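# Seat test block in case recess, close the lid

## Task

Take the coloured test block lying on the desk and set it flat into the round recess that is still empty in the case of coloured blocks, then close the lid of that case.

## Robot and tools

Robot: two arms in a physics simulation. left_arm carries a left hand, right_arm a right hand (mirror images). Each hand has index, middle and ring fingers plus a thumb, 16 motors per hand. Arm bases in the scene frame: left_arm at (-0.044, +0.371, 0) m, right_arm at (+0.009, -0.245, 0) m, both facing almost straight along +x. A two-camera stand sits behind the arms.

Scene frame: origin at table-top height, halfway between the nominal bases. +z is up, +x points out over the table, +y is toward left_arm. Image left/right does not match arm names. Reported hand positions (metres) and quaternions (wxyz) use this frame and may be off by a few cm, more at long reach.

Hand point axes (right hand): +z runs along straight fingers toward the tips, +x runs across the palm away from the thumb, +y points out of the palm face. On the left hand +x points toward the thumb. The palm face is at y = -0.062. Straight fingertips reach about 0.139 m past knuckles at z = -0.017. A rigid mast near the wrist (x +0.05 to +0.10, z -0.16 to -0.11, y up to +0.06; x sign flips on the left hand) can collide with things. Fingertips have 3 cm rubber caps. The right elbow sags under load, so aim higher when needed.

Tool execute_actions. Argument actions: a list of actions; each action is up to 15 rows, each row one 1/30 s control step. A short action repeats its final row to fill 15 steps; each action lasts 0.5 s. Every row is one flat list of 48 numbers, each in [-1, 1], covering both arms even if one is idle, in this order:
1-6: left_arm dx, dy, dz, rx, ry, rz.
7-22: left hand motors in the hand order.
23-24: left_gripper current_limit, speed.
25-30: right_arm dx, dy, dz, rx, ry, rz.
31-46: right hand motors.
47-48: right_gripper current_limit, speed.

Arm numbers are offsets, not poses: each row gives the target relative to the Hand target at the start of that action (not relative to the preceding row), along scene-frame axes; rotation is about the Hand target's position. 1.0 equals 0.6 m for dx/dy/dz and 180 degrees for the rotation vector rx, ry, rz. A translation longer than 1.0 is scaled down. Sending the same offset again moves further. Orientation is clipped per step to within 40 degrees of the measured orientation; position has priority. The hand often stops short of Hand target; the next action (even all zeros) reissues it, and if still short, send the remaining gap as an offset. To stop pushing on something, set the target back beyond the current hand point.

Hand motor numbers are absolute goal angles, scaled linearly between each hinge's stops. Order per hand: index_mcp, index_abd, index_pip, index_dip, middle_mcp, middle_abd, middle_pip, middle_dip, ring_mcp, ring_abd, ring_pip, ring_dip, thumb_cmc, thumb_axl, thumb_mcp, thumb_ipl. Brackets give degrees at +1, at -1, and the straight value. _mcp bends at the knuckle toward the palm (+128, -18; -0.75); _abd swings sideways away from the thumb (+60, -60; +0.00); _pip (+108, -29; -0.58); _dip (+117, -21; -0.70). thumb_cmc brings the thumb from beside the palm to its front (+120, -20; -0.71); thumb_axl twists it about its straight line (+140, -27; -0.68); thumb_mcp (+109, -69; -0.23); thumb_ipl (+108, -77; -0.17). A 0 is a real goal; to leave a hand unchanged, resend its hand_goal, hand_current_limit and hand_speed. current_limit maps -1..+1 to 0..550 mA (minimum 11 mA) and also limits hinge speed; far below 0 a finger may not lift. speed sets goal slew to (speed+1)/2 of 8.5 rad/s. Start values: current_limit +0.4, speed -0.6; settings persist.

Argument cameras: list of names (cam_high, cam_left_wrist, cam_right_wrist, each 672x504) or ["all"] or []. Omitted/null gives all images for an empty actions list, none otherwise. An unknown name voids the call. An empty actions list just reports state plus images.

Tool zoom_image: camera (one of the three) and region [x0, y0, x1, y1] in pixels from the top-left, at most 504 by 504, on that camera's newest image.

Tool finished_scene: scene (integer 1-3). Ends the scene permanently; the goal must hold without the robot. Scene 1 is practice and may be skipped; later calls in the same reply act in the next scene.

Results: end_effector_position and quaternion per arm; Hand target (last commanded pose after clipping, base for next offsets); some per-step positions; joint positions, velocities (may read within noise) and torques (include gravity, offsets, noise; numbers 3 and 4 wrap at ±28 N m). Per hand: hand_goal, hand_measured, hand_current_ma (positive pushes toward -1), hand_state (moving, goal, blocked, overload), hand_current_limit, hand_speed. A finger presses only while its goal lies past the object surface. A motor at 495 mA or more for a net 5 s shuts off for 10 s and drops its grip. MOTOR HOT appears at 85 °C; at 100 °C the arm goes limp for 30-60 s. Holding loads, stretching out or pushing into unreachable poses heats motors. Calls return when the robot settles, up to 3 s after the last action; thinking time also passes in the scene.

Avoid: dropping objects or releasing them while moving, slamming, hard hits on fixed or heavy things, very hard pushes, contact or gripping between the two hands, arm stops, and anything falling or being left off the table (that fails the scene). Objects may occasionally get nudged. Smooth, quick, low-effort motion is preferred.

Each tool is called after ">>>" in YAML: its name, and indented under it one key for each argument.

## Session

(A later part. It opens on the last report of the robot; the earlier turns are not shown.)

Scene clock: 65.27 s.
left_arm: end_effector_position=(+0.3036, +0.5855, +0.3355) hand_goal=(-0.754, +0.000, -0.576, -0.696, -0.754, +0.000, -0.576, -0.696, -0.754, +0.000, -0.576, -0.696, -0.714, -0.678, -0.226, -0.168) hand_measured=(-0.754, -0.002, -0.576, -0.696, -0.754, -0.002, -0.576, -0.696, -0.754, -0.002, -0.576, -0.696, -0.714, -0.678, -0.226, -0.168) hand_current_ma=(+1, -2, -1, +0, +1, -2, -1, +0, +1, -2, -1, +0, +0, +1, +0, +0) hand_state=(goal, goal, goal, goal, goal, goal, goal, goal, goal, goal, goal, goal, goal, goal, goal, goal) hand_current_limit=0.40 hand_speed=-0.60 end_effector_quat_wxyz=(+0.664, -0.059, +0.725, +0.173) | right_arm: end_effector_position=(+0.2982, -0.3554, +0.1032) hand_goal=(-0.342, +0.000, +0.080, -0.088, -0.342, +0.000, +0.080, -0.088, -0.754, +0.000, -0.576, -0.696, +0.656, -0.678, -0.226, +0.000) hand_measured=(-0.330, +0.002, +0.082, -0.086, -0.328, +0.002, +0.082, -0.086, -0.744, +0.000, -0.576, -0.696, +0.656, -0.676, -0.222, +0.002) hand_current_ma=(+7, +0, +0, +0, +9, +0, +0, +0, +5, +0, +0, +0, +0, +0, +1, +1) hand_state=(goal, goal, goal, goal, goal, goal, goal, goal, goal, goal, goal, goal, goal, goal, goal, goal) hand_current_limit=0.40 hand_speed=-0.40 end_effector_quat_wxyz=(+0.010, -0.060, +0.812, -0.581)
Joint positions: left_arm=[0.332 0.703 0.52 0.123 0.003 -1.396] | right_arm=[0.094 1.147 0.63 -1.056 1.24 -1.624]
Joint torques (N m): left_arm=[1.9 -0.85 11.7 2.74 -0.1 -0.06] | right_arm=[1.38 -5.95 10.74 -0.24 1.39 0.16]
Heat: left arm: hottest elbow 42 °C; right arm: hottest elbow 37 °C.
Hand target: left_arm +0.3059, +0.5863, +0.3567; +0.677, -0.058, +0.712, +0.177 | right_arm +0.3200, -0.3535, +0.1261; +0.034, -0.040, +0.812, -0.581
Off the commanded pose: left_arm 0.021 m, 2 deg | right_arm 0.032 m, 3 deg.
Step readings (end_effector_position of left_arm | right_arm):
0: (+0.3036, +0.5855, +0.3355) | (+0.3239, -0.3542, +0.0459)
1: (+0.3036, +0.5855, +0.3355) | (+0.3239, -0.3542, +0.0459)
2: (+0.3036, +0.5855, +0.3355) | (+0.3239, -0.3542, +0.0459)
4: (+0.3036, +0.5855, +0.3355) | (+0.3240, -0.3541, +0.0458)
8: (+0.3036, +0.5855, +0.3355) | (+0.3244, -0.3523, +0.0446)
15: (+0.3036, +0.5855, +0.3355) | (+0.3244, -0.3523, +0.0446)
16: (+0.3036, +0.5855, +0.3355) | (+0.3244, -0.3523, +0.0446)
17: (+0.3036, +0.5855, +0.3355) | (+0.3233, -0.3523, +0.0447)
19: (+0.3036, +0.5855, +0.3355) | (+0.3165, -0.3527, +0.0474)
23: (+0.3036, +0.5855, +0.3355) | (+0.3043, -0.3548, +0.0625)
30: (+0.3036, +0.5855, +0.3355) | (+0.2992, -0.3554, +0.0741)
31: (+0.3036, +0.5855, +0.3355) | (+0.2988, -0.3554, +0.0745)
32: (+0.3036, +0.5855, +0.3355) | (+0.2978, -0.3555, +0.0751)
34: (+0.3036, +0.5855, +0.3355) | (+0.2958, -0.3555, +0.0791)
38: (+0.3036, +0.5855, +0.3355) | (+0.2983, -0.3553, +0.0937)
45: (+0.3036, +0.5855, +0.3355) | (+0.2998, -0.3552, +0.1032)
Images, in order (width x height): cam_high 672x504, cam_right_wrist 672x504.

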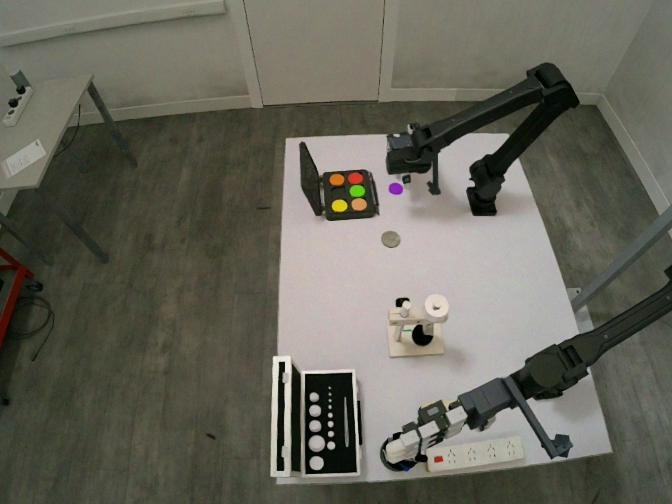

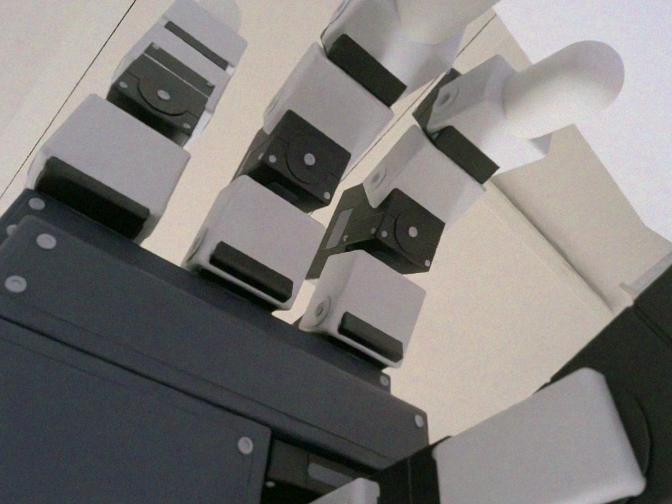

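>>> execute_actions:
  actions:
    - [[0,0,0,0,0,0,-0.754,0,-0.576,-0.696,-0.754,0,-0.576,-0.696,-0.754,0,-0.576,-0.696,-0.714,-0.678,-0.226,-0.168,0.4,-0.6,0,0.001,-0.06,0,0,0,-0.342,0,0.08,-0.087,-0.342,0,0.08,-0.087,-0.754,0,-0.576,-0.696,0.657,-0.678,-0.226,0.0,0.4,-0.4]]
    - [[0,0,0,0,0,0,-0.754,0,-0.576,-0.696,-0.754,0,-0.576,-0.696,-0.754,0,-0.576,-0.696,-0.714,-0.678,-0.226,-0.168,0.4,-0.6,0,0,-0.055,0,0,0,-0.342,0,0.08,-0.087,-0.342,0,0.08,-0.087,-0.754,0,-0.576,-0.696,0.657,-0.678,-0.226,0.0,0.4,-0.6]]
    - [[0,0,0,0,0,0,-0.754,0,-0.576,-0.696,-0.754,0,-0.576,-0.696,-0.754,0,-0.576,-0.696,-0.714,-0.678,-0.226,-0.168,0.4,-0.6,0,0,-0.0277,0,0,0,-0.342,0,0.08,-0.087,-0.342,0,0.08,-0.087,-0.754,0,-0.576,-0.696,0.657,-0.678,-0.226,0.0,0.4,-0.6]]
    - [[0,0,0,0,0,0,-0.754,0,-0.576,-0.696,-0.754,0,-0.576,-0.696,-0.754,0,-0.576,-0.696,-0.714,-0.678,-0.226,-0.168,0.4,-0.6,0,0,0,0,0,0,-0.274,0,0.299,-0.377,-0.274,0,0.299,-0.377,-0.754,0,-0.576,-0.696,0.657,-0.678,-0.226,0.0,0.2,-0.6]]
    - [[0,0,0,0,0,0,-0.754,0,-0.576,-0.696,-0.754,0,-0.576,-0.696,-0.754,0,-0.576,-0.696,-0.714,-0.678,-0.226,-0.168,0.4,-0.6,0,0,0,0,0,0,-0.205,0,0.328,-0.435,-0.205,0,0.328,-0.435,-0.754,0,-0.576,-0.696,0.657,-0.678,-0.18,0.0,0.2,-0.7]]
  cameras: ["cam_high"]

>>> zoom_image:
  camera: "cam_high"
  region: [368, 170, 418, 210]

Scene clock: 70.00 s.
left_arm: end_effector_position=(+0.3036, +0.5855, +0.3355) hand_goal=(-0.754, +0.000, -0.576, -0.696, -0.754, +0.000, -0.576, -0.696, -0.754, +0.000, -0.576, -0.696, -0.714, -0.678, -0.226, -0.168) hand_measured=(-0.754, -0.002, -0.576, -0.696, -0.754, -0.002, -0.576, -0.696, -0.754, -0.002, -0.576, -0.696, -0.714, -0.678, -0.226, -0.168) hand_current_ma=(+1, -2, -1, +0, +1, -2, -1, +0, +1, -2, -1, +0, +0, +1, +0, +0) hand_state=(goal, goal, goal, goal, goal, goal, goal, goal, goal, goal, goal, goal, goal, goal, goal, goal) hand_current_limit=0.40 hand_speed=-0.60 end_effector_quat_wxyz=(+0.664, -0.059, +0.725, +0.173) | right_arm: end_effector_position=(+0.3219, -0.3537, +0.0459) hand_goal=(-0.206, +0.000, +0.328, -0.436, -0.206, +0.000, +0.328, -0.436, -0.754, +0.000, -0.576, -0.696, +0.656, -0.678, -0.180, +0.000) hand_measured=(-0.204, +0.002, +0.324, -0.434, -0.206, +0.002, +0.324, -0.434, -0.744, +0.000, -0.576, -0.696, +0.656, -0.676, -0.182, +0.002) hand_current_ma=(+0, +0, -1, +0, +0, +0, -1, +0, +5, +0, +0, +0, +0, +0, +0, +1) hand_state=(goal, goal, goal, goal, goal, goal, goal, goal, goal, goal, goal, goal, goal, goal, goal, goal) hand_current_limit=0.20 hand_speed=-0.70 end_effector_quat_wxyz=(+0.037, -0.034, +0.812, -0.581)
Joint positions: left_arm=[0.332 0.703 0.52 0.123 0.003 -1.396] | right_arm=[0.094 1.312 0.57 -0.788 1.242 -1.592]
Joint torques (N m): left_arm=[1.73 -0.56 11.67 2.81 -0.11 -0.05] | right_arm=[2.67 -5.19 5.07 0.72 1.36 0.05]
Heat: left arm: hottest elbow 42 °C; right arm: hottest elbow 37 °C.
Hand target: left_arm +0.3059, +0.5863, +0.3567; +0.677, -0.058, +0.712, +0.177 | right_arm +0.3199, -0.3529, +0.0403; +0.033, -0.040, +0.812, -0.581
Off the commanded pose: left_arm 0.021 m, 2 deg | right_arm 0.006 m, 1 deg.
Step readings (end_effector_position of left_arm | right_arm):
0: (+0.3036, +0.5855, +0.3355) | (+0.2982, -0.3554, +0.1032)
1: (+0.3036, +0.5855, +0.3355) | (+0.2983, -0.3554, +0.1032)
2: (+0.3036, +0.5855, +0.3355) | (+0.2986, -0.3554, +0.1031)
4: (+0.3036, +0.5855, +0.3355) | (+0.3025, -0.3550, +0.1021)
8: (+0.3036, +0.5855, +0.3355) | (+0.3102, -0.3544, +0.0952)
15: (+0.3036, +0.5855, +0.3355) | (+0.3150, -0.3540, +0.0915)
16: (+0.3036, +0.5855, +0.3355) | (+0.3154, -0.3539, +0.0916)
17: (+0.3036, +0.5855, +0.3355) | (+0.3165, -0.3539, +0.0909)
19: (+0.3036, +0.5855, +0.3355) | (+0.3199, -0.3538, +0.0865)
23: (+0.3036, +0.5855, +0.3355) | (+0.3174, -0.3540, +0.0693)
30: (+0.3036, +0.5855, +0.3355) | (+0.3189, -0.3538, +0.0611)
31: (+0.3036, +0.5855, +0.3355) | (+0.3194, -0.3538, +0.0611)
32: (+0.3036, +0.5855, +0.3355) | (+0.3201, -0.3537, +0.0608)
34: (+0.3036, +0.5855, +0.3355) | (+0.3221, -0.3535, +0.0584)
38: (+0.3036, +0.5855, +0.3355) | (+0.3207, -0.3537, +0.0494)
45: (+0.3036, +0.5855, +0.3355) | (+0.3207, -0.3539, +0.0458)
46: (+0.3036, +0.5855, +0.3355) | (+0.3210, -0.3539, +0.0458)
47: (+0.3036, +0.5855, +0.3355) | (+0.3213, -0.3539, +0.0459)
49: (+0.3036, +0.5855, +0.3355) | (+0.3216, -0.3537, +0.0459)
53: (+0.3036, +0.5855, +0.3355) | (+0.3218, -0.3537, +0.0459)
60: (+0.3036, +0.5855, +0.3355) | (+0.3219, -0.3537, +0.0459)
61: (+0.3036, +0.5855, +0.3355) | (+0.3219, -0.3537, +0.0459)
62: (+0.3036, +0.5855, +0.3355) | (+0.3219, -0.3537, +0.0459)
64: (+0.3036, +0.5855, +0.3355) | (+0.3219, -0.3537, +0.0459)
68: (+0.3036, +0.5855, +0.3355) | (+0.3219, -0.3537, +0.0459)
75: (+0.3036, +0.5855, +0.3355) | (+0.3219, -0.3537, +0.0459)
Images, in order (width x height): cam_high 672x504.

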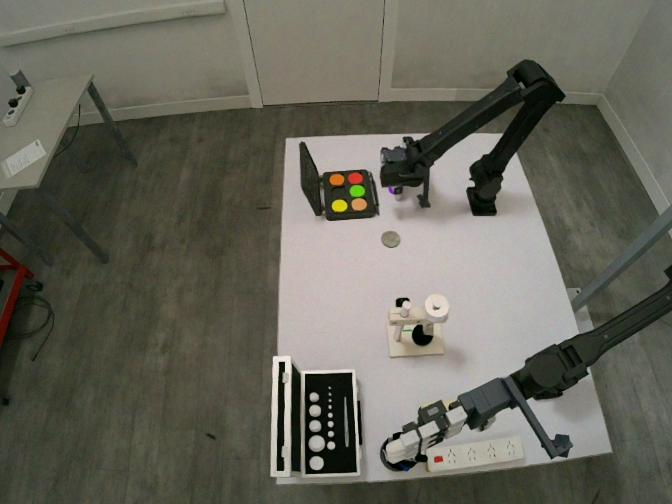

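Scaled by 10.080.

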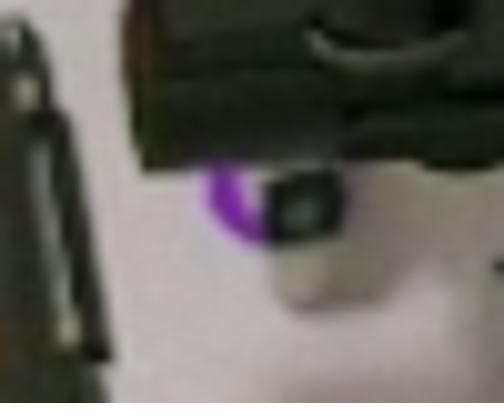

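>>> execute_actions:
  actions:
    - [[0,0,0,0,0,0,-0.754,0,-0.576,-0.696,-0.754,0,-0.576,-0.696,-0.754,0,-0.576,-0.696,-0.714,-0.678,-0.226,-0.168,0.4,-0.6,0,0,0,0,0,0,-0.18,0,0.328,-0.46,-0.18,0,0.328,-0.46,-0.754,0,-0.576,-0.696,0.657,-0.678,-0.1,0.03,0.2,-0.8]]
  cameras: ["cam_high","cam_right_wrist"]

>>> zoom_image:
  camera: "cam_high"
  region: [368, 170, 418, 210]

Scene clock: 70.90 s.
left_arm: end_effector_position=(+0.3036, +0.5855, +0.3355) hand_goal=(-0.754, +0.000, -0.576, -0.696, -0.754, +0.000, -0.576, -0.696, -0.754, +0.000, -0.576, -0.696, -0.714, -0.678, -0.226, -0.168) hand_measured=(-0.754, -0.002, -0.576, -0.696, -0.754, -0.002, -0.576, -0.696, -0.754, -0.002, -0.576, -0.696, -0.714, -0.678, -0.226, -0.168) hand_current_ma=(+1, -2, -1, +0, +1, -2, -1, +0, +1, -2, -1, +0, +0, +1, +0, +0) hand_state=(goal, goal, goal, goal, goal, goal, goal, goal, goal, goal, goal, goal, goal, goal, goal, goal) hand_current_limit=0.40 hand_speed=-0.60 end_effector_quat_wxyz=(+0.664, -0.059, +0.725, +0.173) | right_arm: end_effector_position=(+0.3219, -0.3537, +0.0459) hand_goal=(-0.180, +0.000, +0.328, -0.460, -0.180, +0.000, +0.328, -0.460, -0.754, +0.000, -0.576, -0.696, +0.656, -0.678, -0.100, +0.030) hand_measured=(-0.180, +0.002, +0.324, -0.458, -0.188, +0.002, +0.324, -0.458, -0.744, +0.000, -0.576, -0.696, +0.646, -0.678, -0.132, +0.022) hand_current_ma=(+0, +0, -1, +0, -3, +0, -1, +0, +5, +0, +0, +0, -4, +0, -46, -4) hand_state=(goal, goal, goal, goal, goal, goal, goal, goal, goal, goal, goal, goal, goal, goal, blocked, goal) hand_current_limit=0.20 hand_speed=-0.80 end_effector_quat_wxyz=(+0.037, -0.034, +0.812, -0.581)
Joint positions: left_arm=[0.332 0.703 0.52 0.123 0.003 -1.396] | right_arm=[0.094 1.312 0.57 -0.788 1.242 -1.592]
Joint torques (N m): left_arm=[2.08 -0.73 11.56 2.82 -0.12 -0.06] | right_arm=[2.61 -5.3 5.05 0.76 1.32 0.03]
Heat: left arm: hottest elbow 42 °C; right arm: hottest elbow 37 °C.
Hand target: left_arm +0.3059, +0.5863, +0.3567; +0.677, -0.058, +0.712, +0.177 | right_arm +0.3199, -0.3529, +0.0403; +0.033, -0.040, +0.812, -0.581
Off the commanded pose: left_arm 0.021 m, 2 deg | right_arm 0.006 m, 1 deg.
Step readings (end_effector_position of left_arm | right_arm):
0: (+0.3036, +0.5855, +0.3355) | (+0.3219, -0.3537, +0.0459)
1: (+0.3036, +0.5855, +0.3355) | (+0.3219, -0.3537, +0.0459)
2: (+0.3036, +0.5855, +0.3355) | (+0.3219, -0.3537, +0.0459)
4: (+0.3036, +0.5855, +0.3355) | (+0.3219, -0.3537, +0.0459)
8: (+0.3036, +0.5855, +0.3355) | (+0.3219, -0.3537, +0.0459)
15: (+0.3036, +0.5855, +0.3355) | (+0.3219, -0.3537, +0.0459)
Images, in order (width x height): cam_high 672x504, cam_right_wrist 672x504.

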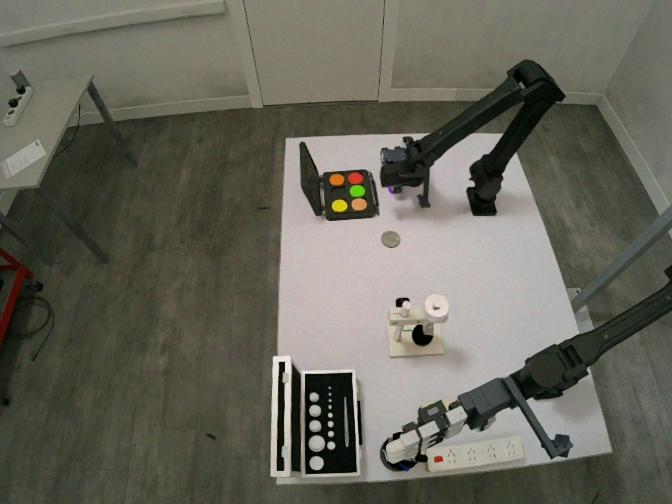

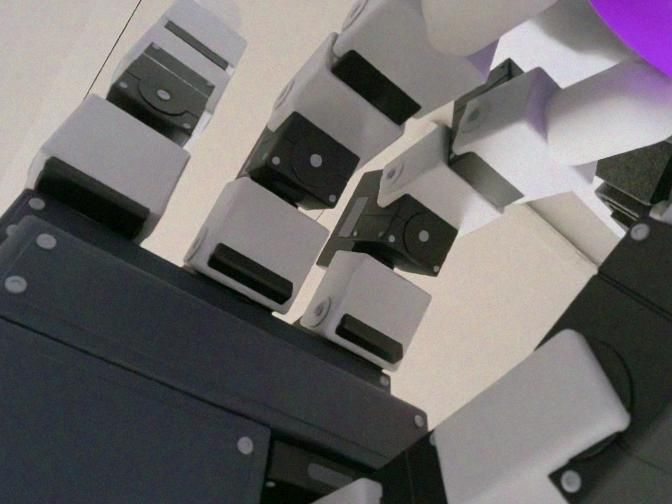

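Scaled by 10.080.

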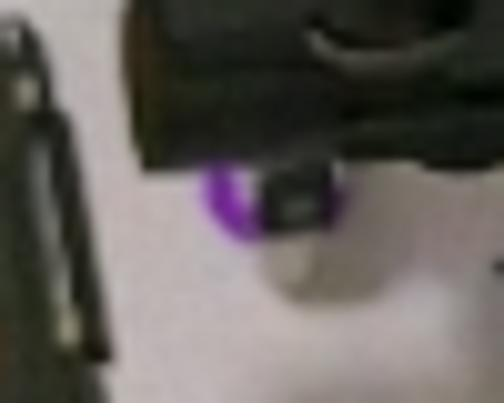

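>>> execute_actions:
  actions:
    - [[0,0,0,0,0,0,-0.754,0,-0.576,-0.696,-0.754,0,-0.576,-0.696,-0.754,0,-0.576,-0.696,-0.714,-0.678,-0.226,-0.168,0.4,-0.6,-0.002,0,-0.005,0,0,0,-0.18,0,0.328,-0.46,-0.18,0,0.328,-0.46,-0.754,0,-0.576,-0.696,0.657,-0.678,-0.1,0.03,0.2,-0.8]]
    - [[0,0,0,0,0,0,-0.754,0,-0.576,-0.696,-0.754,0,-0.576,-0.696,-0.754,0,-0.576,-0.696,-0.714,-0.678,-0.226,-0.168,0.4,-0.6,0,0,0,0,0,0,-0.15,0,0.328,-0.49,-0.16,0,0.328,-0.48,-0.754,0,-0.576,-0.696,0.657,-0.678,-0.05,0.05,0.2,-0.8]]
  cameras: []

Scene clock: 72.53 s.
left_arm: end_effector_position=(+0.3036, +0.5855, +0.3355) hand_goal=(-0.754, +0.000, -0.576, -0.696, -0.754, +0.000, -0.576, -0.696, -0.754, +0.000, -0.576, -0.696, -0.714, -0.678, -0.226, -0.168) hand_measured=(-0.754, -0.002, -0.576, -0.696, -0.754, -0.002, -0.576, -0.696, -0.754, -0.002, -0.576, -0.696, -0.714, -0.678, -0.226, -0.168) hand_current_ma=(+1, -2, -1, +0, +1, -2, -1, +0, +1, -2, -1, +0, +0, +1, +0, +0) hand_state=(goal, goal, goal, goal, goal, goal, goal, goal, goal, goal, goal, goal, goal, goal, goal, goal) hand_current_limit=0.40 hand_speed=-0.60 end_effector_quat_wxyz=(+0.664, -0.059, +0.725, +0.173) | right_arm: end_effector_position=(+0.3223, -0.3538, +0.0457) hand_goal=(-0.150, +0.000, +0.328, -0.490, -0.160, +0.000, +0.328, -0.480, -0.754, +0.000, -0.576, -0.696, +0.656, -0.678, -0.050, +0.050) hand_measured=(-0.156, +0.002, +0.324, -0.488, -0.186, +0.004, +0.326, -0.470, -0.744, +0.000, -0.576, -0.696, +0.646, -0.678, -0.124, +0.022) hand_current_ma=(-2, +0, -1, +0, -24, +1, +0, +4, +5, +0, +0, +0, -4, +0, -194, -38) hand_state=(goal, goal, goal, goal, blocked, goal, goal, goal, goal, goal, goal, goal, goal, goal, blocked, blocked) hand_current_limit=0.20 hand_speed=-0.80 end_effector_quat_wxyz=(+0.038, -0.034, +0.812, -0.581)
Joint positions: left_arm=[0.332 0.703 0.52 0.123 0.003 -1.396] | right_arm=[0.094 1.312 0.568 -0.782 1.243 -1.594]
Joint torques (N m): left_arm=[1.9 -0.85 11.66 2.7 -0.1 -0.07] | right_arm=[2.49 -5.01 4.79 0.94 1.28 0.09]
Heat: left arm: hottest elbow 42 °C; right arm: hottest elbow 37 °C.
Hand target: left_arm +0.3059, +0.5863, +0.3567; +0.677, -0.058, +0.712, +0.177 | right_arm +0.3187, -0.3530, +0.0373; +0.033, -0.040, +0.812, -0.581
Off the commanded pose: left_arm 0.021 m, 2 deg | right_arm 0.009 m, 1 deg.
Step readings (end_effector_position of left_arm | right_arm):
0: (+0.3036, +0.5855, +0.3355) | (+0.3219, -0.3537, +0.0459)
1: (+0.3036, +0.5855, +0.3355) | (+0.3219, -0.3537, +0.0459)
2: (+0.3036, +0.5855, +0.3355) | (+0.3220, -0.3537, +0.0459)
4: (+0.3036, +0.5855, +0.3355) | (+0.3223, -0.3536, +0.0459)
8: (+0.3036, +0.5855, +0.3355) | (+0.3223, -0.3537, +0.0456)
15: (+0.3036, +0.5855, +0.3355) | (+0.3223, -0.3537, +0.0456)
16: (+0.3036, +0.5855, +0.3355) | (+0.3223, -0.3537, +0.0456)
17: (+0.3036, +0.5855, +0.3355) | (+0.3223, -0.3537, +0.0456)
19: (+0.3036, +0.5855, +0.3355) | (+0.3223, -0.3538, +0.0457)
23: (+0.3036, +0.5855, +0.3355) | (+0.3223, -0.3538, +0.0457)
30: (+0.3036, +0.5855, +0.3355) | (+0.3223, -0.3538, +0.0457)
No camera images: "cameras" was empty.

>>> execute_actions:
  actions:
    - [[0,0,0,0,0,0,-0.754,0,-0.576,-0.696,-0.754,0,-0.576,-0.696,-0.754,0,-0.576,-0.696,-0.714,-0.678,-0.226,-0.168,0.4,-0.6,0,0,0.003,0,0,0,-0.10,0,0.328,-0.535,-0.12,0,0.328,-0.525,-0.754,0,-0.576,-0.696,0.657,-0.678,0.0,0.08,0.2,-0.8]]
    - [[0,0,0,0,0,0,-0.754,0,-0.576,-0.696,-0.754,0,-0.576,-0.696,-0.754,0,-0.576,-0.696,-0.714,-0.678,-0.226,-0.168,0.4,-0.6,0.012,0,0.008,0.0008,-0.008,0,-0.08,0,0.328,-0.55,-0.11,0,0.328,-0.53,-0.754,0,-0.576,-0.696,0.657,-0.678,0.0,0.08,0.2,-0.8],[0,0,0,0,0,0,-0.754,0,-0.576,-0.696,-0.754,0,-0.576,-0.696,-0.754,0,-0.576,-0.696,-0.714,-0.678,-0.226,-0.168,0.4,-0.6,0.024,0,0.018,0.0017,-0.016,0,-0.08,0,0.328,-0.55,-0.11,0,0.328,-0.53,-0.754,0,-0.576,-0.696,0.657,-0.678,0.0,0.08,0.2,-0.8],[0,0,0,0,0,0,-0.754,0,-0.576,-0.696,-0.754,0,-0.576,-0.696,-0.754,0,-0.576,-0.696,-0.714,-0.678,-0.226,-0.168,0.4,-0.6,0.036,0,0.028,0.0025,-0.0238,0,-0.08,0,0.328,-0.55,-0.11,0,0.328,-0.53,-0.754,0,-0.576,-0.696,0.657,-0.678,0.0,0.08,0.2,-0.8],[0,0,0,0,0,0,-0.754,0,-0.576,-0.696,-0.754,0,-0.576,-0.696,-0.754,0,-0.576,-0.696,-0.714,-0.678,-0.226,-0.168,0.4,-0.6,0.038,0,0.038,0.0025,-0.0238,0,-0.08,0,0.328,-0.55,-0.11,0,0.328,-0.53,-0.754,0,-0.576,-0.696,0.657,-0.678,0.0,0.08,0.2,-0.8],[0,0,0,0,0,0,-0.754,0,-0.576,-0.696,-0.754,0,-0.576,-0.696,-0.754,0,-0.576,-0.696,-0.714,-0.678,-0.226,-0.168,0.4,-0.6,0.038,0,0.055,0.0025,-0.0238,0,-0.08,0,0.328,-0.55,-0.11,0,0.328,-0.53,-0.754,0,-0.576,-0.696,0.657,-0.678,0.0,0.08,0.2,-0.8],[0,0,0,0,0,0,-0.754,0,-0.576,-0.696,-0.754,0,-0.576,-0.696,-0.754,0,-0.576,-0.696,-0.714,-0.678,-0.226,-0.168,0.4,-0.6,0.038,0,0.075,0.0025,-0.0238,0,-0.08,0,0.328,-0.55,-0.11,0,0.328,-0.53,-0.754,0,-0.576,-0.696,0.657,-0.678,0.0,0.08,0.2,-0.8],[0,0,0,0,0,0,-0.754,0,-0.576,-0.696,-0.754,0,-0.576,-0.696,-0.754,0,-0.576,-0.696,-0.714,-0.678,-0.226,-0.168,0.4,-0.6,0.038,0,0.095,0.0025,-0.0238,0,-0.08,0,0.328,-0.55,-0.11,0,0.328,-0.53,-0.754,0,-0.576,-0.696,0.657,-0.678,0.0,0.08,0.2,-0.8]]
  cameras: ["cam_high"]

>>> zoom_image:
  camera: "cam_high"
  region: [368, 170, 418, 210]

Scene clock: 74.80 s.
left_arm: end_effector_position=(+0.3036, +0.5855, +0.3355) hand_goal=(-0.754, +0.000, -0.576, -0.696, -0.754, +0.000, -0.576, -0.696, -0.754, +0.000, -0.576, -0.696, -0.714, -0.678, -0.226, -0.168) hand_measured=(-0.754, -0.002, -0.576, -0.696, -0.754, -0.002, -0.576, -0.696, -0.754, -0.002, -0.576, -0.696, -0.714, -0.678, -0.226, -0.168) hand_current_ma=(+1, -2, -1, +0, +1, -2, -1, +0, +1, -2, -1, +0, +0, +1, +0, +0) hand_state=(goal, goal, goal, goal, goal, goal, goal, goal, goal, goal, goal, goal, goal, goal, goal, goal) hand_current_limit=0.40 hand_speed=-0.60 end_effector_quat_wxyz=(+0.664, -0.059, +0.725, +0.173) | right_arm: end_effector_position=(+0.3204, -0.3536, +0.0737) hand_goal=(-0.080, +0.000, +0.328, -0.550, -0.110, +0.000, +0.328, -0.530, -0.754, +0.000, -0.576, -0.696, +0.656, -0.678, +0.000, +0.080) hand_measured=(-0.080, -0.002, +0.322, -0.554, -0.110, +0.004, +0.322, -0.534, -0.744, +0.000, -0.576, -0.696, +0.658, -0.676, -0.002, +0.076) hand_current_ma=(+0, +0, -1, -1, +0, +0, -1, -1, +5, +0, +0, +0, +0, +1, -1, -1) hand_state=(goal, goal, goal, goal, goal, goal, goal, goal, goal, goal, goal, goal, goal, goal, goal, goal) hand_current_limit=0.20 hand_speed=-0.80 end_effector_quat_wxyz=(+0.046, -0.035, +0.812, -0.580)
Joint positions: left_arm=[0.332 0.703 0.52 0.123 0.003 -1.396] | right_arm=[0.093 1.222 0.586 -0.847 1.241 -1.628]
Joint torques (N m): left_arm=[1.85 -1.03 11.55 2.77 -0.11 -0.05] | right_arm=[1.38 -6.77 9.98 -0.24 1.26 0.04]
Heat: left arm: hottest elbow 42 °C; right arm: hottest elbow 37 °C.
Hand target: left_arm +0.3059, +0.5863, +0.3567; +0.677, -0.058, +0.712, +0.177 | right_arm +0.3415, -0.3530, +0.0962; +0.064, -0.018, +0.813, -0.579
Off the commanded pose: left_arm 0.021 m, 2 deg | right_arm 0.031 m, 3 deg.
Step readings (end_effector_position of left_arm | right_arm):
0: (+0.3036, +0.5855, +0.3355) | (+0.3223, -0.3538, +0.0457)
1: (+0.3036, +0.5855, +0.3355) | (+0.3223, -0.3538, +0.0457)
2: (+0.3036, +0.5855, +0.3355) | (+0.3223, -0.3539, +0.0458)
4: (+0.3036, +0.5855, +0.3355) | (+0.3223, -0.3543, +0.0462)
8: (+0.3036, +0.5855, +0.3355) | (+0.3223, -0.3543, +0.0462)
15: (+0.3036, +0.5855, +0.3355) | (+0.3223, -0.3543, +0.0462)
16: (+0.3036, +0.5855, +0.3355) | (+0.3223, -0.3543, +0.0462)
17: (+0.3036, +0.5855, +0.3355) | (+0.3223, -0.3544, +0.0463)
19: (+0.3036, +0.5855, +0.3355) | (+0.3229, -0.3544, +0.0464)
23: (+0.3036, +0.5855, +0.3355) | (+0.3227, -0.3537, +0.0497)
30: (+0.3036, +0.5855, +0.3355) | (+0.3199, -0.3536, +0.0699)
Images, in order (width x height): cam_high 672x504.

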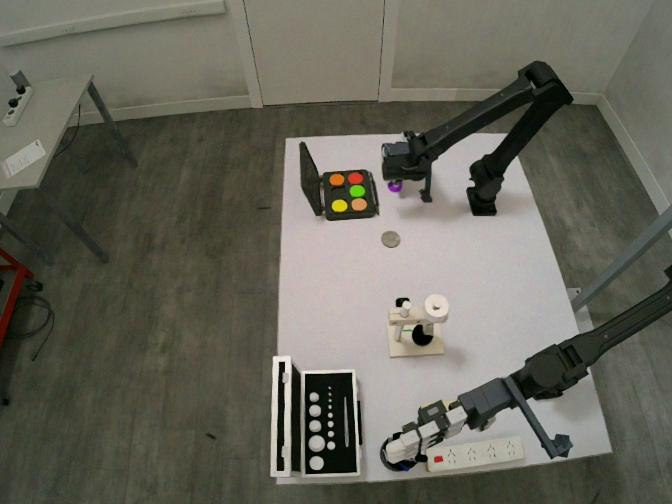

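Scaled by 10.080.

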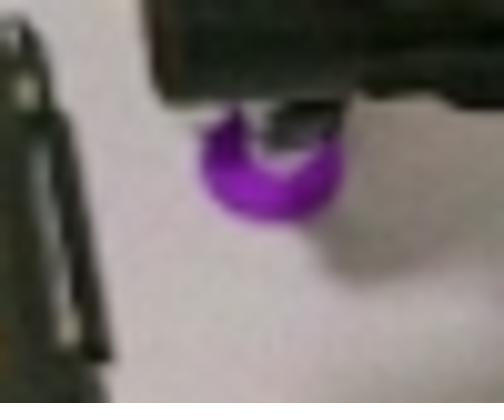

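>>> execute_actions:
  actions: []
  cameras: ["cam_right_wrist"]

>>> zoom_image:
  camera: "cam_right_wrist"
  region: [400, 0, 672, 250]

Scene clock: 77.27 s.
left_arm: end_effector_position=(+0.3036, +0.5855, +0.3355) hand_goal=(-0.754, +0.000, -0.576, -0.696, -0.754, +0.000, -0.576, -0.696, -0.754, +0.000, -0.576, -0.696, -0.714, -0.678, -0.226, -0.168) hand_measured=(-0.754, -0.002, -0.576, -0.696, -0.754, -0.002, -0.576, -0.696, -0.754, -0.002, -0.576, -0.696, -0.714, -0.678, -0.226, -0.168) hand_current_ma=(+1, -2, -1, +0, +1, -2, -1, +0, +1, -2, -1, +0, +0, +1, +0, +0) hand_state=(goal, goal, goal, goal, goal, goal, goal, goal, goal, goal, goal, goal, goal, goal, goal, goal) hand_current_limit=0.40 hand_speed=-0.60 end_effector_quat_wxyz=(+0.664, -0.059, +0.725, +0.173) | right_arm: end_effector_position=(+0.3204, -0.3536, +0.0737) hand_goal=(-0.080, +0.000, +0.328, -0.550, -0.110, +0.000, +0.328, -0.530, -0.754, +0.000, -0.576, -0.696, +0.656, -0.678, +0.000, +0.080) hand_measured=(-0.080, -0.002, +0.322, -0.554, -0.110, +0.004, +0.322, -0.534, -0.744, +0.000, -0.576, -0.696, +0.658, -0.676, -0.002, +0.076) hand_current_ma=(+0, +0, -1, -1, +0, +0, -1, -1, +5, +0, +0, +0, +0, +1, -1, -1) hand_state=(goal, goal, goal, goal, goal, goal, goal, goal, goal, goal, goal, goal, goal, goal, goal, goal) hand_current_limit=0.20 hand_speed=-0.80 end_effector_quat_wxyz=(+0.046, -0.035, +0.812, -0.580)
Joint positions: left_arm=[0.332 0.703 0.52 0.123 0.003 -1.396] | right_arm=[0.093 1.222 0.586 -0.847 1.241 -1.628]
Joint velocities: within noise
Joint torques (N m): left_arm=[1.61 -0.85 11.58 2.76 -0.11 -0.04] | right_arm=[1.38 -6.77 10.03 -0.06 1.24 0]
Motor temperatures (°C): left_arm=[34 29 42 33 25 27] | right_arm=[26 29 37 34 29 25]
Heat: left arm: hottest elbow 42 °C; right arm: hottest elbow 37 °C.
Hand target: left_arm +0.3059, +0.5863, +0.3567; +0.677, -0.058, +0.712, +0.177 | right_arm +0.3416, -0.3530, +0.0962; +0.064, -0.018, +0.813, -0.579
Off the commanded pose: left_arm 0.021 m, 2 deg | right_arm 0.031 m, 3 deg.
Images, in order (width x height): cam_right_wrist 672x504.

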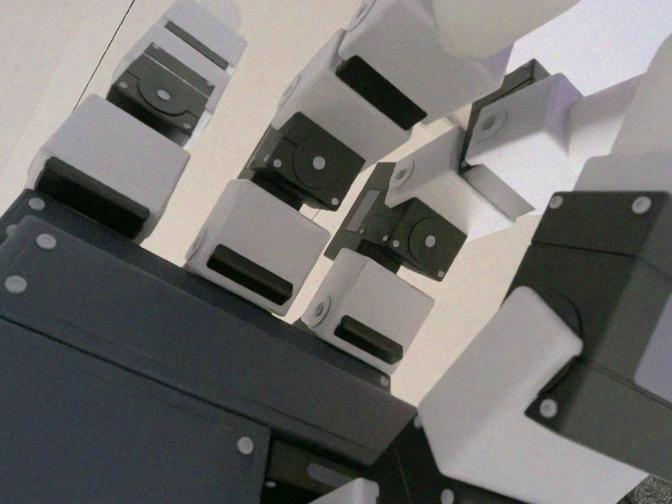

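Scaled by 1.853.

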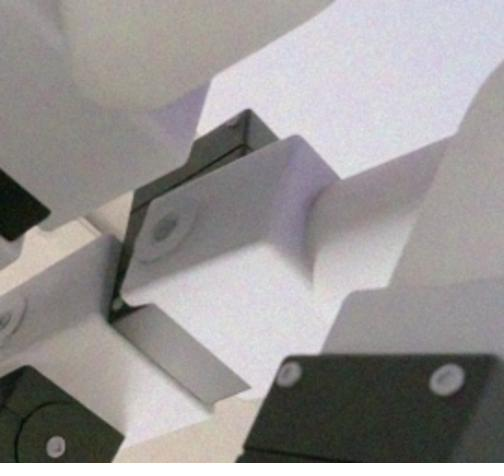

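>>> execute_actions:
  actions:
    - [[0,0,0,0,0,0,-0.754,0,-0.576,-0.696,-0.754,0,-0.576,-0.696,-0.754,0,-0.576,-0.696,-0.714,-0.678,-0.226,-0.168,0.4,-0.6,-0.0377,0.0022,0.01,-0.0025,0.0238,0,-0.327,0,-0.115,0.091,-0.327,0,-0.115,0.091,-0.754,0,-0.576,-0.696,0.657,-0.678,-0.226,0.0,0.4,-0.4]]
    - [[0,0,0,0,0,0,-0.754,0,-0.576,-0.696,-0.754,0,-0.576,-0.696,-0.754,0,-0.576,-0.696,-0.714,-0.678,-0.226,-0.168,0.4,-0.6,0,0,-0.07,0,0,0,-0.327,0,-0.115,0.091,-0.327,0,-0.115,0.091,-0.754,0,-0.576,-0.696,0.657,-0.678,-0.226,0.0,0.4,-0.4]]
    - [[0,0,0,0,0,0,-0.754,0,-0.576,-0.696,-0.754,0,-0.576,-0.696,-0.754,0,-0.576,-0.696,-0.714,-0.678,-0.226,-0.168,0.4,-0.6,0,0,-0.0345,0,0,0,-0.327,0,-0.115,0.091,-0.327,0,-0.115,0.091,-0.754,0,-0.576,-0.696,0.657,-0.678,-0.226,0.0,0.4,-0.4]]
    - [[0,0,0,0,0,0,-0.754,0,-0.576,-0.696,-0.754,0,-0.576,-0.696,-0.754,0,-0.576,-0.696,-0.714,-0.678,-0.226,-0.168,0.4,-0.6,0,0,0,0,0,0,-0.336,0,0.199,-0.226,-0.336,0,0.199,-0.226,-0.754,0,-0.576,-0.696,0.657,-0.678,-0.12,-0.04,0.2,-0.6]]
  cameras: ["cam_high"]

>>> zoom_image:
  camera: "cam_high"
  region: [368, 170, 418, 210]

Scene clock: 82.17 s.
left_arm: end_effector_position=(+0.3036, +0.5855, +0.3355) hand_goal=(-0.754, +0.000, -0.576, -0.696, -0.754, +0.000, -0.576, -0.696, -0.754, +0.000, -0.576, -0.696, -0.714, -0.678, -0.226, -0.168) hand_measured=(-0.754, -0.002, -0.576, -0.696, -0.754, -0.002, -0.576, -0.696, -0.754, -0.002, -0.576, -0.696, -0.714, -0.678, -0.226, -0.168) hand_current_ma=(+1, -2, -1, +0, +1, -2, -1, +0, +1, -2, -1, +0, +0, +1, +0, +0) hand_state=(goal, goal, goal, goal, goal, goal, goal, goal, goal, goal, goal, goal, goal, goal, goal, goal) hand_current_limit=0.40 hand_speed=-0.60 end_effector_quat_wxyz=(+0.664, -0.059, +0.725, +0.173) | right_arm: end_effector_position=(+0.3216, -0.3527, +0.0462) hand_goal=(-0.336, +0.000, +0.198, -0.226, -0.336, +0.000, +0.198, -0.226, -0.754, +0.000, -0.576, -0.696, +0.656, -0.678, -0.120, -0.040) hand_measured=(-0.334, +0.002, +0.194, -0.224, -0.320, +0.002, +0.194, -0.224, -0.744, +0.000, -0.576, -0.696, +0.658, -0.676, -0.122, -0.038) hand_current_ma=(+0, +0, -1, +0, +9, +0, -1, +0, +5, +0, +0, +0, +0, +0, +0, +1) hand_state=(goal, goal, goal, goal, goal, goal, goal, goal, goal, goal, goal, goal, goal, goal, goal, goal) hand_current_limit=0.20 hand_speed=-0.60 end_effector_quat_wxyz=(+0.037, -0.034, +0.812, -0.581)
Joint positions: left_arm=[0.332 0.703 0.52 0.123 0.003 -1.396] | right_arm=[0.098 1.313 0.571 -0.8 1.243 -1.58]
Joint torques (N m): left_arm=[1.79 -0.79 11.6 2.81 -0.11 -0.03] | right_arm=[2.02 -4.84 4.94 0.72 1.32 0.05]
Heat: left arm: hottest elbow 43 °C; right arm: hottest elbow 37 °C.
Hand target: left_arm +0.3059, +0.5863, +0.3567; +0.677, -0.058, +0.712, +0.177 | right_arm +0.3190, -0.3516, +0.0395; +0.034, -0.040, +0.812, -0.581
Off the commanded pose: left_arm 0.021 m, 2 deg | right_arm 0.007 m, 1 deg.
Step readings (end_effector_position of left_arm | right_arm):
0: (+0.3036, +0.5855, +0.3355) | (+0.3204, -0.3536, +0.0737)
1: (+0.3036, +0.5855, +0.3355) | (+0.3201, -0.3536, +0.0736)
2: (+0.3036, +0.5855, +0.3355) | (+0.3184, -0.3536, +0.0734)
4: (+0.3036, +0.5855, +0.3355) | (+0.3119, -0.3541, +0.0740)
8: (+0.3036, +0.5855, +0.3355) | (+0.3018, -0.3550, +0.0775)
15: (+0.3036, +0.5855, +0.3355) | (+0.2944, -0.3558, +0.0780)
16: (+0.3036, +0.5855, +0.3355) | (+0.2942, -0.3557, +0.0780)
17: (+0.3036, +0.5855, +0.3355) | (+0.2949, -0.3556, +0.0780)
19: (+0.3036, +0.5855, +0.3355) | (+0.2999, -0.3545, +0.0765)
23: (+0.3036, +0.5855, +0.3355) | (+0.3086, -0.3534, +0.0672)
30: (+0.3036, +0.5855, +0.3355) | (+0.3143, -0.3528, +0.0620)
31: (+0.3036, +0.5855, +0.3355) | (+0.3148, -0.3528, +0.0621)
32: (+0.3036, +0.5855, +0.3355) | (+0.3160, -0.3527, +0.0618)
34: (+0.3036, +0.5855, +0.3355) | (+0.3192, -0.3525, +0.0593)
38: (+0.3036, +0.5855, +0.3355) | (+0.3190, -0.3525, +0.0490)
45: (+0.3036, +0.5855, +0.3355) | (+0.3200, -0.3530, +0.0462)
46: (+0.3036, +0.5855, +0.3355) | (+0.3204, -0.3530, +0.0463)
47: (+0.3036, +0.5855, +0.3355) | (+0.3206, -0.3530, +0.0463)
49: (+0.3036, +0.5855, +0.3355) | (+0.3209, -0.3532, +0.0465)
53: (+0.3036, +0.5855, +0.3355) | (+0.3215, -0.3527, +0.0463)
60: (+0.3036, +0.5855, +0.3355) | (+0.3216, -0.3527, +0.0462)
Images, in order (width x height): cam_high 672x504.

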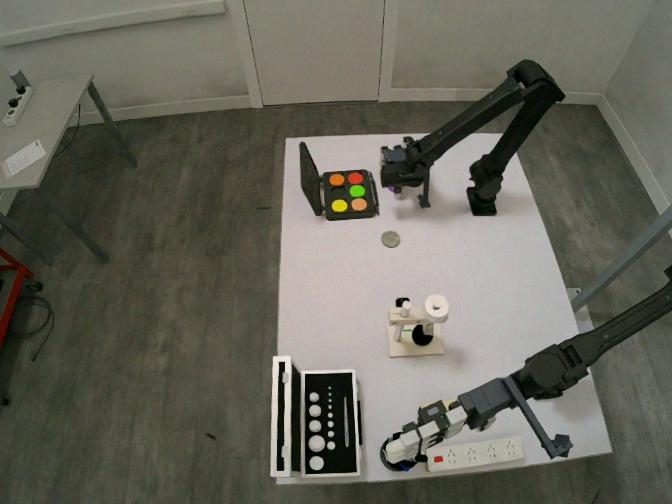

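Scaled by 10.080.

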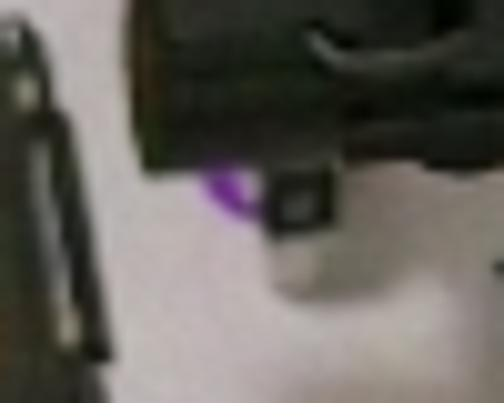

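>>> execute_actions:
  actions:
    - [[0,0,0,0,0,0,-0.754,0,-0.576,-0.696,-0.754,0,-0.576,-0.696,-0.754,0,-0.576,-0.696,-0.714,-0.678,-0.226,-0.168,0.4,-0.6,0,0,0,0,0,0,-0.263,0,0.327,-0.445,-0.263,0,0.327,-0.445,-0.754,0,-0.576,-0.696,0.657,-0.678,-0.06,-0.04,0.2,-0.7]]
    - [[0,0,0,0,0,0,-0.754,0,-0.576,-0.696,-0.754,0,-0.576,-0.696,-0.754,0,-0.576,-0.696,-0.714,-0.678,-0.226,-0.168,0.4,-0.6,0,0,0,0,0,0,-0.235,0,0.328,-0.475,-0.235,0,0.328,-0.475,-0.754,0,-0.576,-0.696,0.657,-0.678,-0.019,-0.04,0.2,-0.8]]
  cameras: ["cam_high"]

>>> zoom_image:
  camera: "cam_high"
  region: [368, 170, 418, 210]

Scene clock: 83.80 s.
left_arm: end_effector_position=(+0.3036, +0.5855, +0.3355) hand_goal=(-0.754, +0.000, -0.576, -0.696, -0.754, +0.000, -0.576, -0.696, -0.754, +0.000, -0.576, -0.696, -0.714, -0.678, -0.226, -0.168) hand_measured=(-0.754, -0.002, -0.576, -0.696, -0.754, -0.002, -0.576, -0.696, -0.754, -0.002, -0.576, -0.696, -0.714, -0.678, -0.226, -0.168) hand_current_ma=(+1, -2, -1, +0, +1, -2, -1, +0, +1, -2, -1, +0, +0, +1, +0, +0) hand_state=(goal, goal, goal, goal, goal, goal, goal, goal, goal, goal, goal, goal, goal, goal, goal, goal) hand_current_limit=0.40 hand_speed=-0.60 end_effector_quat_wxyz=(+0.664, -0.059, +0.725, +0.173) | right_arm: end_effector_position=(+0.3218, -0.3528, +0.0465) hand_goal=(-0.236, +0.000, +0.328, -0.476, -0.236, +0.000, +0.328, -0.476, -0.754, +0.000, -0.576, -0.696, +0.656, -0.678, -0.020, -0.040) hand_measured=(-0.242, +0.002, +0.326, -0.470, -0.244, +0.002, +0.324, -0.472, -0.744, +0.000, -0.576, -0.696, +0.652, -0.678, -0.044, -0.044) hand_current_ma=(-3, +0, +0, +2, -3, +0, -1, +1, +5, +0, +0, +0, -1, +0, -30, -2) hand_state=(goal, goal, goal, goal, goal, goal, goal, goal, goal, goal, goal, goal, goal, goal, blocked, goal) hand_current_limit=0.20 hand_speed=-0.80 end_effector_quat_wxyz=(+0.038, -0.034, +0.812, -0.582)
Joint positions: left_arm=[0.332 0.703 0.52 0.123 0.003 -1.396] | right_arm=[0.098 1.313 0.571 -0.799 1.245 -1.58]
Joint torques (N m): left_arm=[1.9 -0.91 11.63 2.7 -0.11 -0.06] | right_arm=[1.9 -5.66 4.92 0.73 1.21 0.04]
Heat: left arm: hottest elbow 43 °C; right arm: hottest elbow 37 °C.
Hand target: left_arm +0.3059, +0.5863, +0.3567; +0.677, -0.058, +0.712, +0.177 | right_arm +0.3190, -0.3516, +0.0395; +0.034, -0.040, +0.812, -0.581
Off the commanded pose: left_arm 0.021 m, 2 deg | right_arm 0.008 m, 1 deg.
Step readings (end_effector_position of left_arm | right_arm):
0: (+0.3036, +0.5855, +0.3355) | (+0.3216, -0.3527, +0.0462)
1: (+0.3036, +0.5855, +0.3355) | (+0.3216, -0.3527, +0.0462)
2: (+0.3036, +0.5855, +0.3355) | (+0.3216, -0.3527, +0.0462)
4: (+0.3036, +0.5855, +0.3355) | (+0.3216, -0.3525, +0.0461)
8: (+0.3036, +0.5855, +0.3355) | (+0.3217, -0.3524, +0.0461)
15: (+0.3036, +0.5855, +0.3355) | (+0.3217, -0.3524, +0.0461)
16: (+0.3036, +0.5855, +0.3355) | (+0.3217, -0.3524, +0.0461)
17: (+0.3036, +0.5855, +0.3355) | (+0.3217, -0.3525, +0.0462)
19: (+0.3036, +0.5855, +0.3355) | (+0.3217, -0.3528, +0.0465)
23: (+0.3036, +0.5855, +0.3355) | (+0.3218, -0.3528, +0.0465)
30: (+0.3036, +0.5855, +0.3355) | (+0.3218, -0.3528, +0.0465)
Images, in order (width x height): cam_high 672x504.

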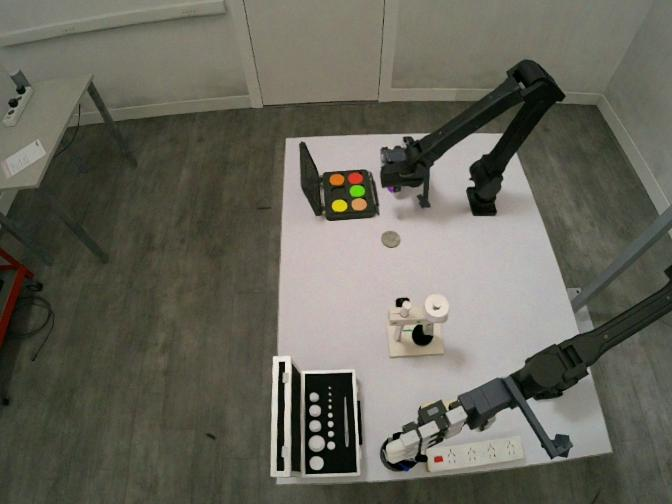

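Scaled by 10.080.

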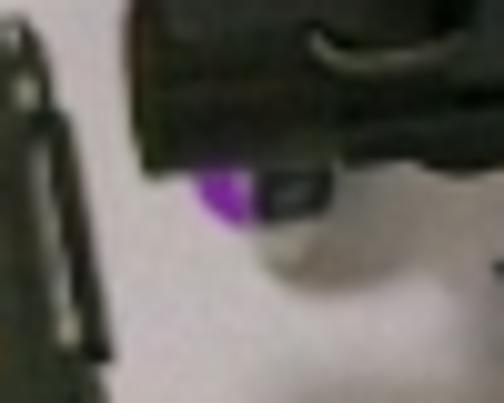

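>>> execute_actions:
  actions:
    - [[0,0,0,0,0,0,-0.754,0,-0.576,-0.696,-0.754,0,-0.576,-0.696,-0.754,0,-0.576,-0.696,-0.714,-0.678,-0.226,-0.168,0.4,-0.6,0,0,0,0,0,0,-0.21,0,0.33,-0.495,-0.21,0,0.33,-0.495,-0.754,0,-0.576,-0.696,0.657,-0.678,0.01,-0.02,0.2,-0.8]]
    - [[0,0,0,0,0,0,-0.754,0,-0.576,-0.696,-0.754,0,-0.576,-0.696,-0.754,0,-0.576,-0.696,-0.714,-0.678,-0.226,-0.168,0.4,-0.6,0,0,0,0,0,0,-0.18,0,0.335,-0.515,-0.18,0,0.335,-0.515,-0.754,0,-0.576,-0.696,0.657,-0.678,0.03,0.0,0.2,-0.8]]
  cameras: ["cam_high"]

>>> zoom_image:
  camera: "cam_high"
  region: [368, 170, 418, 210]

Scene clock: 85.47 s.
left_arm: end_effector_position=(+0.3036, +0.5855, +0.3355) hand_goal=(-0.754, +0.000, -0.576, -0.696, -0.754, +0.000, -0.576, -0.696, -0.754, +0.000, -0.576, -0.696, -0.714, -0.678, -0.226, -0.168) hand_measured=(-0.754, -0.002, -0.576, -0.696, -0.754, -0.002, -0.576, -0.696, -0.754, -0.002, -0.576, -0.696, -0.714, -0.678, -0.226, -0.168) hand_current_ma=(+1, -2, -1, +0, +1, -2, -1, +0, +1, -2, -1, +0, +0, +1, +0, +0) hand_state=(goal, goal, goal, goal, goal, goal, goal, goal, goal, goal, goal, goal, goal, goal, goal, goal) hand_current_limit=0.40 hand_speed=-0.60 end_effector_quat_wxyz=(+0.664, -0.059, +0.725, +0.173) | right_arm: end_effector_position=(+0.3218, -0.3535, +0.0472) hand_goal=(-0.180, +0.000, +0.334, -0.516, -0.180, +0.000, +0.334, -0.516, -0.754, +0.000, -0.576, -0.696, +0.656, -0.678, +0.030, +0.000) hand_measured=(-0.222, +0.002, +0.328, -0.512, -0.224, +0.002, +0.326, -0.512, -0.744, +0.000, -0.576, -0.696, +0.650, -0.678, -0.040, -0.044) hand_current_ma=(-55, +0, -2, +1, -57, +0, -3, +1, +5, +0, +0, +0, -2, +0, -180, -86) hand_state=(blocked, goal, goal, goal, blocked, goal, goal, goal, goal, goal, goal, goal, goal, goal, blocked, blocked) hand_current_limit=0.20 hand_speed=-0.80 end_effector_quat_wxyz=(+0.038, -0.034, +0.810, -0.584)
Joint positions: left_arm=[0.332 0.703 0.52 0.123 0.003 -1.396] | right_arm=[0.098 1.313 0.571 -0.799 1.251 -1.58]
Joint torques (N m): left_arm=[1.96 -0.67 11.7 2.81 -0.1 -0.06] | right_arm=[2.08 -4.89 4.89 0.62 0.97 0.07]
Heat: left arm: hottest elbow 43 °C; right arm: hottest elbow 37 °C.
Hand target: left_arm +0.3059, +0.5863, +0.3567; +0.677, -0.058, +0.712, +0.177 | right_arm +0.3190, -0.3516, +0.0395; +0.034, -0.040, +0.812, -0.581
Off the commanded pose: left_arm 0.021 m, 2 deg | right_arm 0.008 m, 1 deg.
Step readings (end_effector_position of left_arm | right_arm):
0: (+0.3036, +0.5855, +0.3355) | (+0.3218, -0.3528, +0.0465)
1: (+0.3036, +0.5855, +0.3355) | (+0.3218, -0.3528, +0.0465)
2: (+0.3036, +0.5855, +0.3355) | (+0.3218, -0.3530, +0.0467)
4: (+0.3036, +0.5855, +0.3355) | (+0.3218, -0.3532, +0.0469)
8: (+0.3036, +0.5855, +0.3355) | (+0.3218, -0.3532, +0.0469)
15: (+0.3036, +0.5855, +0.3355) | (+0.3218, -0.3532, +0.0469)
16: (+0.3036, +0.5855, +0.3355) | (+0.3218, -0.3532, +0.0469)
17: (+0.3036, +0.5855, +0.3355) | (+0.3218, -0.3533, +0.0470)
19: (+0.3036, +0.5855, +0.3355) | (+0.3218, -0.3535, +0.0472)
23: (+0.3036, +0.5855, +0.3355) | (+0.3218, -0.3535, +0.0472)
30: (+0.3036, +0.5855, +0.3355) | (+0.3218, -0.3535, +0.0472)
Images, in order (width x height): cam_high 672x504.

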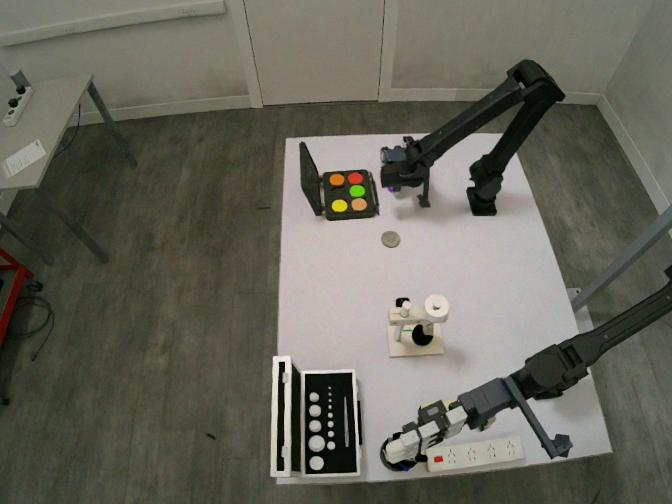

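Scaled by 10.080.

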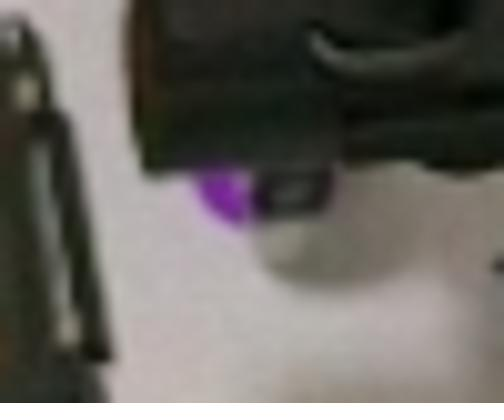

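>>> execute_actions:
  actions:
    - [[0,0,0,0,0,0,-0.754,0,-0.576,-0.696,-0.754,0,-0.576,-0.696,-0.754,0,-0.576,-0.696,-0.714,-0.678,-0.226,-0.168,0.4,-0.6,0,0.001,-0.012,0,0,0,-0.26,0,0.328,-0.455,-0.26,0,0.328,-0.455,-0.754,0,-0.576,-0.696,0.657,-0.678,-0.07,-0.04,0.2,-0.6]]
    - [[0,0,0,0,0,0,-0.754,0,-0.576,-0.696,-0.754,0,-0.576,-0.696,-0.754,0,-0.576,-0.696,-0.714,-0.678,-0.226,-0.168,0.4,-0.6,0,0,-0.003,0,0,0,-0.225,0,0.332,-0.485,-0.225,0,0.332,-0.485,-0.754,0,-0.576,-0.696,0.657,-0.678,-0.01,-0.03,0.2,-0.7]]
    - [[0,0,0,0,0,0,-0.754,0,-0.576,-0.696,-0.754,0,-0.576,-0.696,-0.754,0,-0.576,-0.696,-0.714,-0.678,-0.226,-0.168,0.4,-0.6,0,0,0,0,0,0,-0.20,0,0.332,-0.50,-0.20,0,0.332,-0.50,-0.754,0,-0.576,-0.696,0.657,-0.678,0.01,-0.02,0.2,-0.8]]
  cameras: ["cam_high"]

>>> zoom_image:
  camera: "cam_high"
  region: [368, 170, 418, 210]

Scene clock: 88.27 s.
left_arm: end_effector_position=(+0.3036, +0.5855, +0.3355) hand_goal=(-0.754, +0.000, -0.576, -0.696, -0.754, +0.000, -0.576, -0.696, -0.754, +0.000, -0.576, -0.696, -0.714, -0.678, -0.226, -0.168) hand_measured=(-0.754, -0.002, -0.576, -0.696, -0.754, -0.002, -0.576, -0.696, -0.754, -0.002, -0.576, -0.696, -0.714, -0.678, -0.226, -0.168) hand_current_ma=(+1, -2, -1, +0, +1, -2, -1, +0, +1, -2, -1, +0, +0, +1, +0, +0) hand_state=(goal, goal, goal, goal, goal, goal, goal, goal, goal, goal, goal, goal, goal, goal, goal, goal) hand_current_limit=0.40 hand_speed=-0.60 end_effector_quat_wxyz=(+0.664, -0.059, +0.725, +0.173) | right_arm: end_effector_position=(+0.3249, -0.3536, +0.0462) hand_goal=(-0.200, +0.000, +0.332, -0.500, -0.200, +0.000, +0.332, -0.500, -0.754, +0.000, -0.576, -0.696, +0.656, -0.678, +0.010, -0.020) hand_measured=(-0.212, +0.002, +0.330, -0.498, -0.240, +0.004, +0.334, -0.488, -0.744, +0.000, -0.576, -0.696, +0.668, -0.678, -0.054, -0.040) hand_current_ma=(-7, +0, +0, +0, -51, +1, +0, +6, +5, +0, +0, +0, +6, +0, -155, -22) hand_state=(goal, goal, goal, goal, blocked, goal, goal, goal, goal, goal, goal, goal, goal, goal, blocked, goal) hand_current_limit=0.20 hand_speed=-0.80 end_effector_quat_wxyz=(+0.043, -0.030, +0.809, -0.585)
Joint positions: left_arm=[0.332 0.703 0.52 0.123 0.003 -1.396] | right_arm=[0.098 1.319 0.57 -0.78 1.253 -1.579]
Joint torques (N m): left_arm=[1.9 -0.85 11.6 2.84 -0.11 -0.07] | right_arm=[2.08 -3.25 4.33 1.16 0.9 0.14]
Heat: left arm: hottest elbow 43 °C; right arm: hottest elbow 37 °C.
Hand target: left_arm +0.3059, +0.5863, +0.3567; +0.677, -0.058, +0.712, +0.177 | right_arm +0.3189, -0.3510, +0.0304; +0.034, -0.040, +0.812, -0.581
Off the commanded pose: left_arm 0.021 m, 2 deg | right_arm 0.017 m, 2 deg.
Step readings (end_effector_position of left_arm | right_arm):
0: (+0.3036, +0.5855, +0.3355) | (+0.3218, -0.3535, +0.0472)
1: (+0.3036, +0.5855, +0.3355) | (+0.3218, -0.3535, +0.0472)
2: (+0.3036, +0.5855, +0.3355) | (+0.3221, -0.3534, +0.0472)
4: (+0.3036, +0.5855, +0.3355) | (+0.3225, -0.3531, +0.0461)
8: (+0.3036, +0.5855, +0.3355) | (+0.3240, -0.3532, +0.0459)
15: (+0.3036, +0.5855, +0.3355) | (+0.3244, -0.3532, +0.0459)
16: (+0.3036, +0.5855, +0.3355) | (+0.3245, -0.3532, +0.0459)
17: (+0.3036, +0.5855, +0.3355) | (+0.3245, -0.3533, +0.0460)
19: (+0.3036, +0.5855, +0.3355) | (+0.3248, -0.3534, +0.0461)
23: (+0.3036, +0.5855, +0.3355) | (+0.3248, -0.3534, +0.0461)
30: (+0.3036, +0.5855, +0.3355) | (+0.3249, -0.3534, +0.0461)
31: (+0.3036, +0.5855, +0.3355) | (+0.3249, -0.3534, +0.0461)
32: (+0.3036, +0.5855, +0.3355) | (+0.3249, -0.3535, +0.0462)
34: (+0.3036, +0.5855, +0.3355) | (+0.3249, -0.3536, +0.0462)
38: (+0.3036, +0.5855, +0.3355) | (+0.3249, -0.3536, +0.0462)
45: (+0.3036, +0.5855, +0.3355) | (+0.3249, -0.3536, +0.0462)
Images, in order (width x height): cam_high 672x504.

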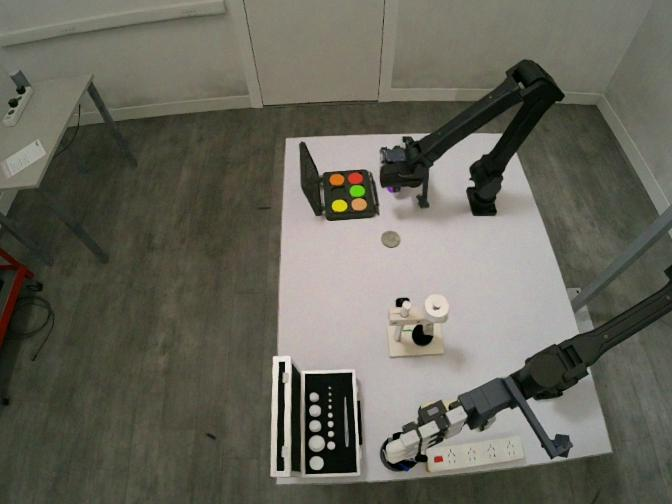

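Scaled by 10.080.

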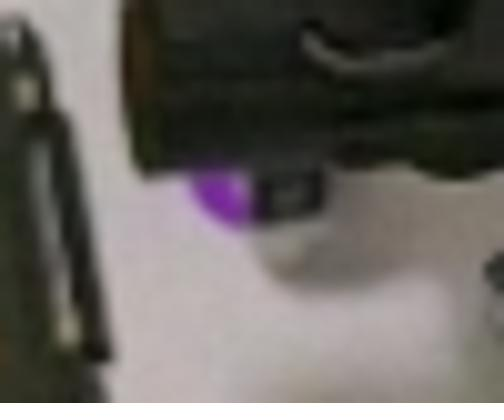

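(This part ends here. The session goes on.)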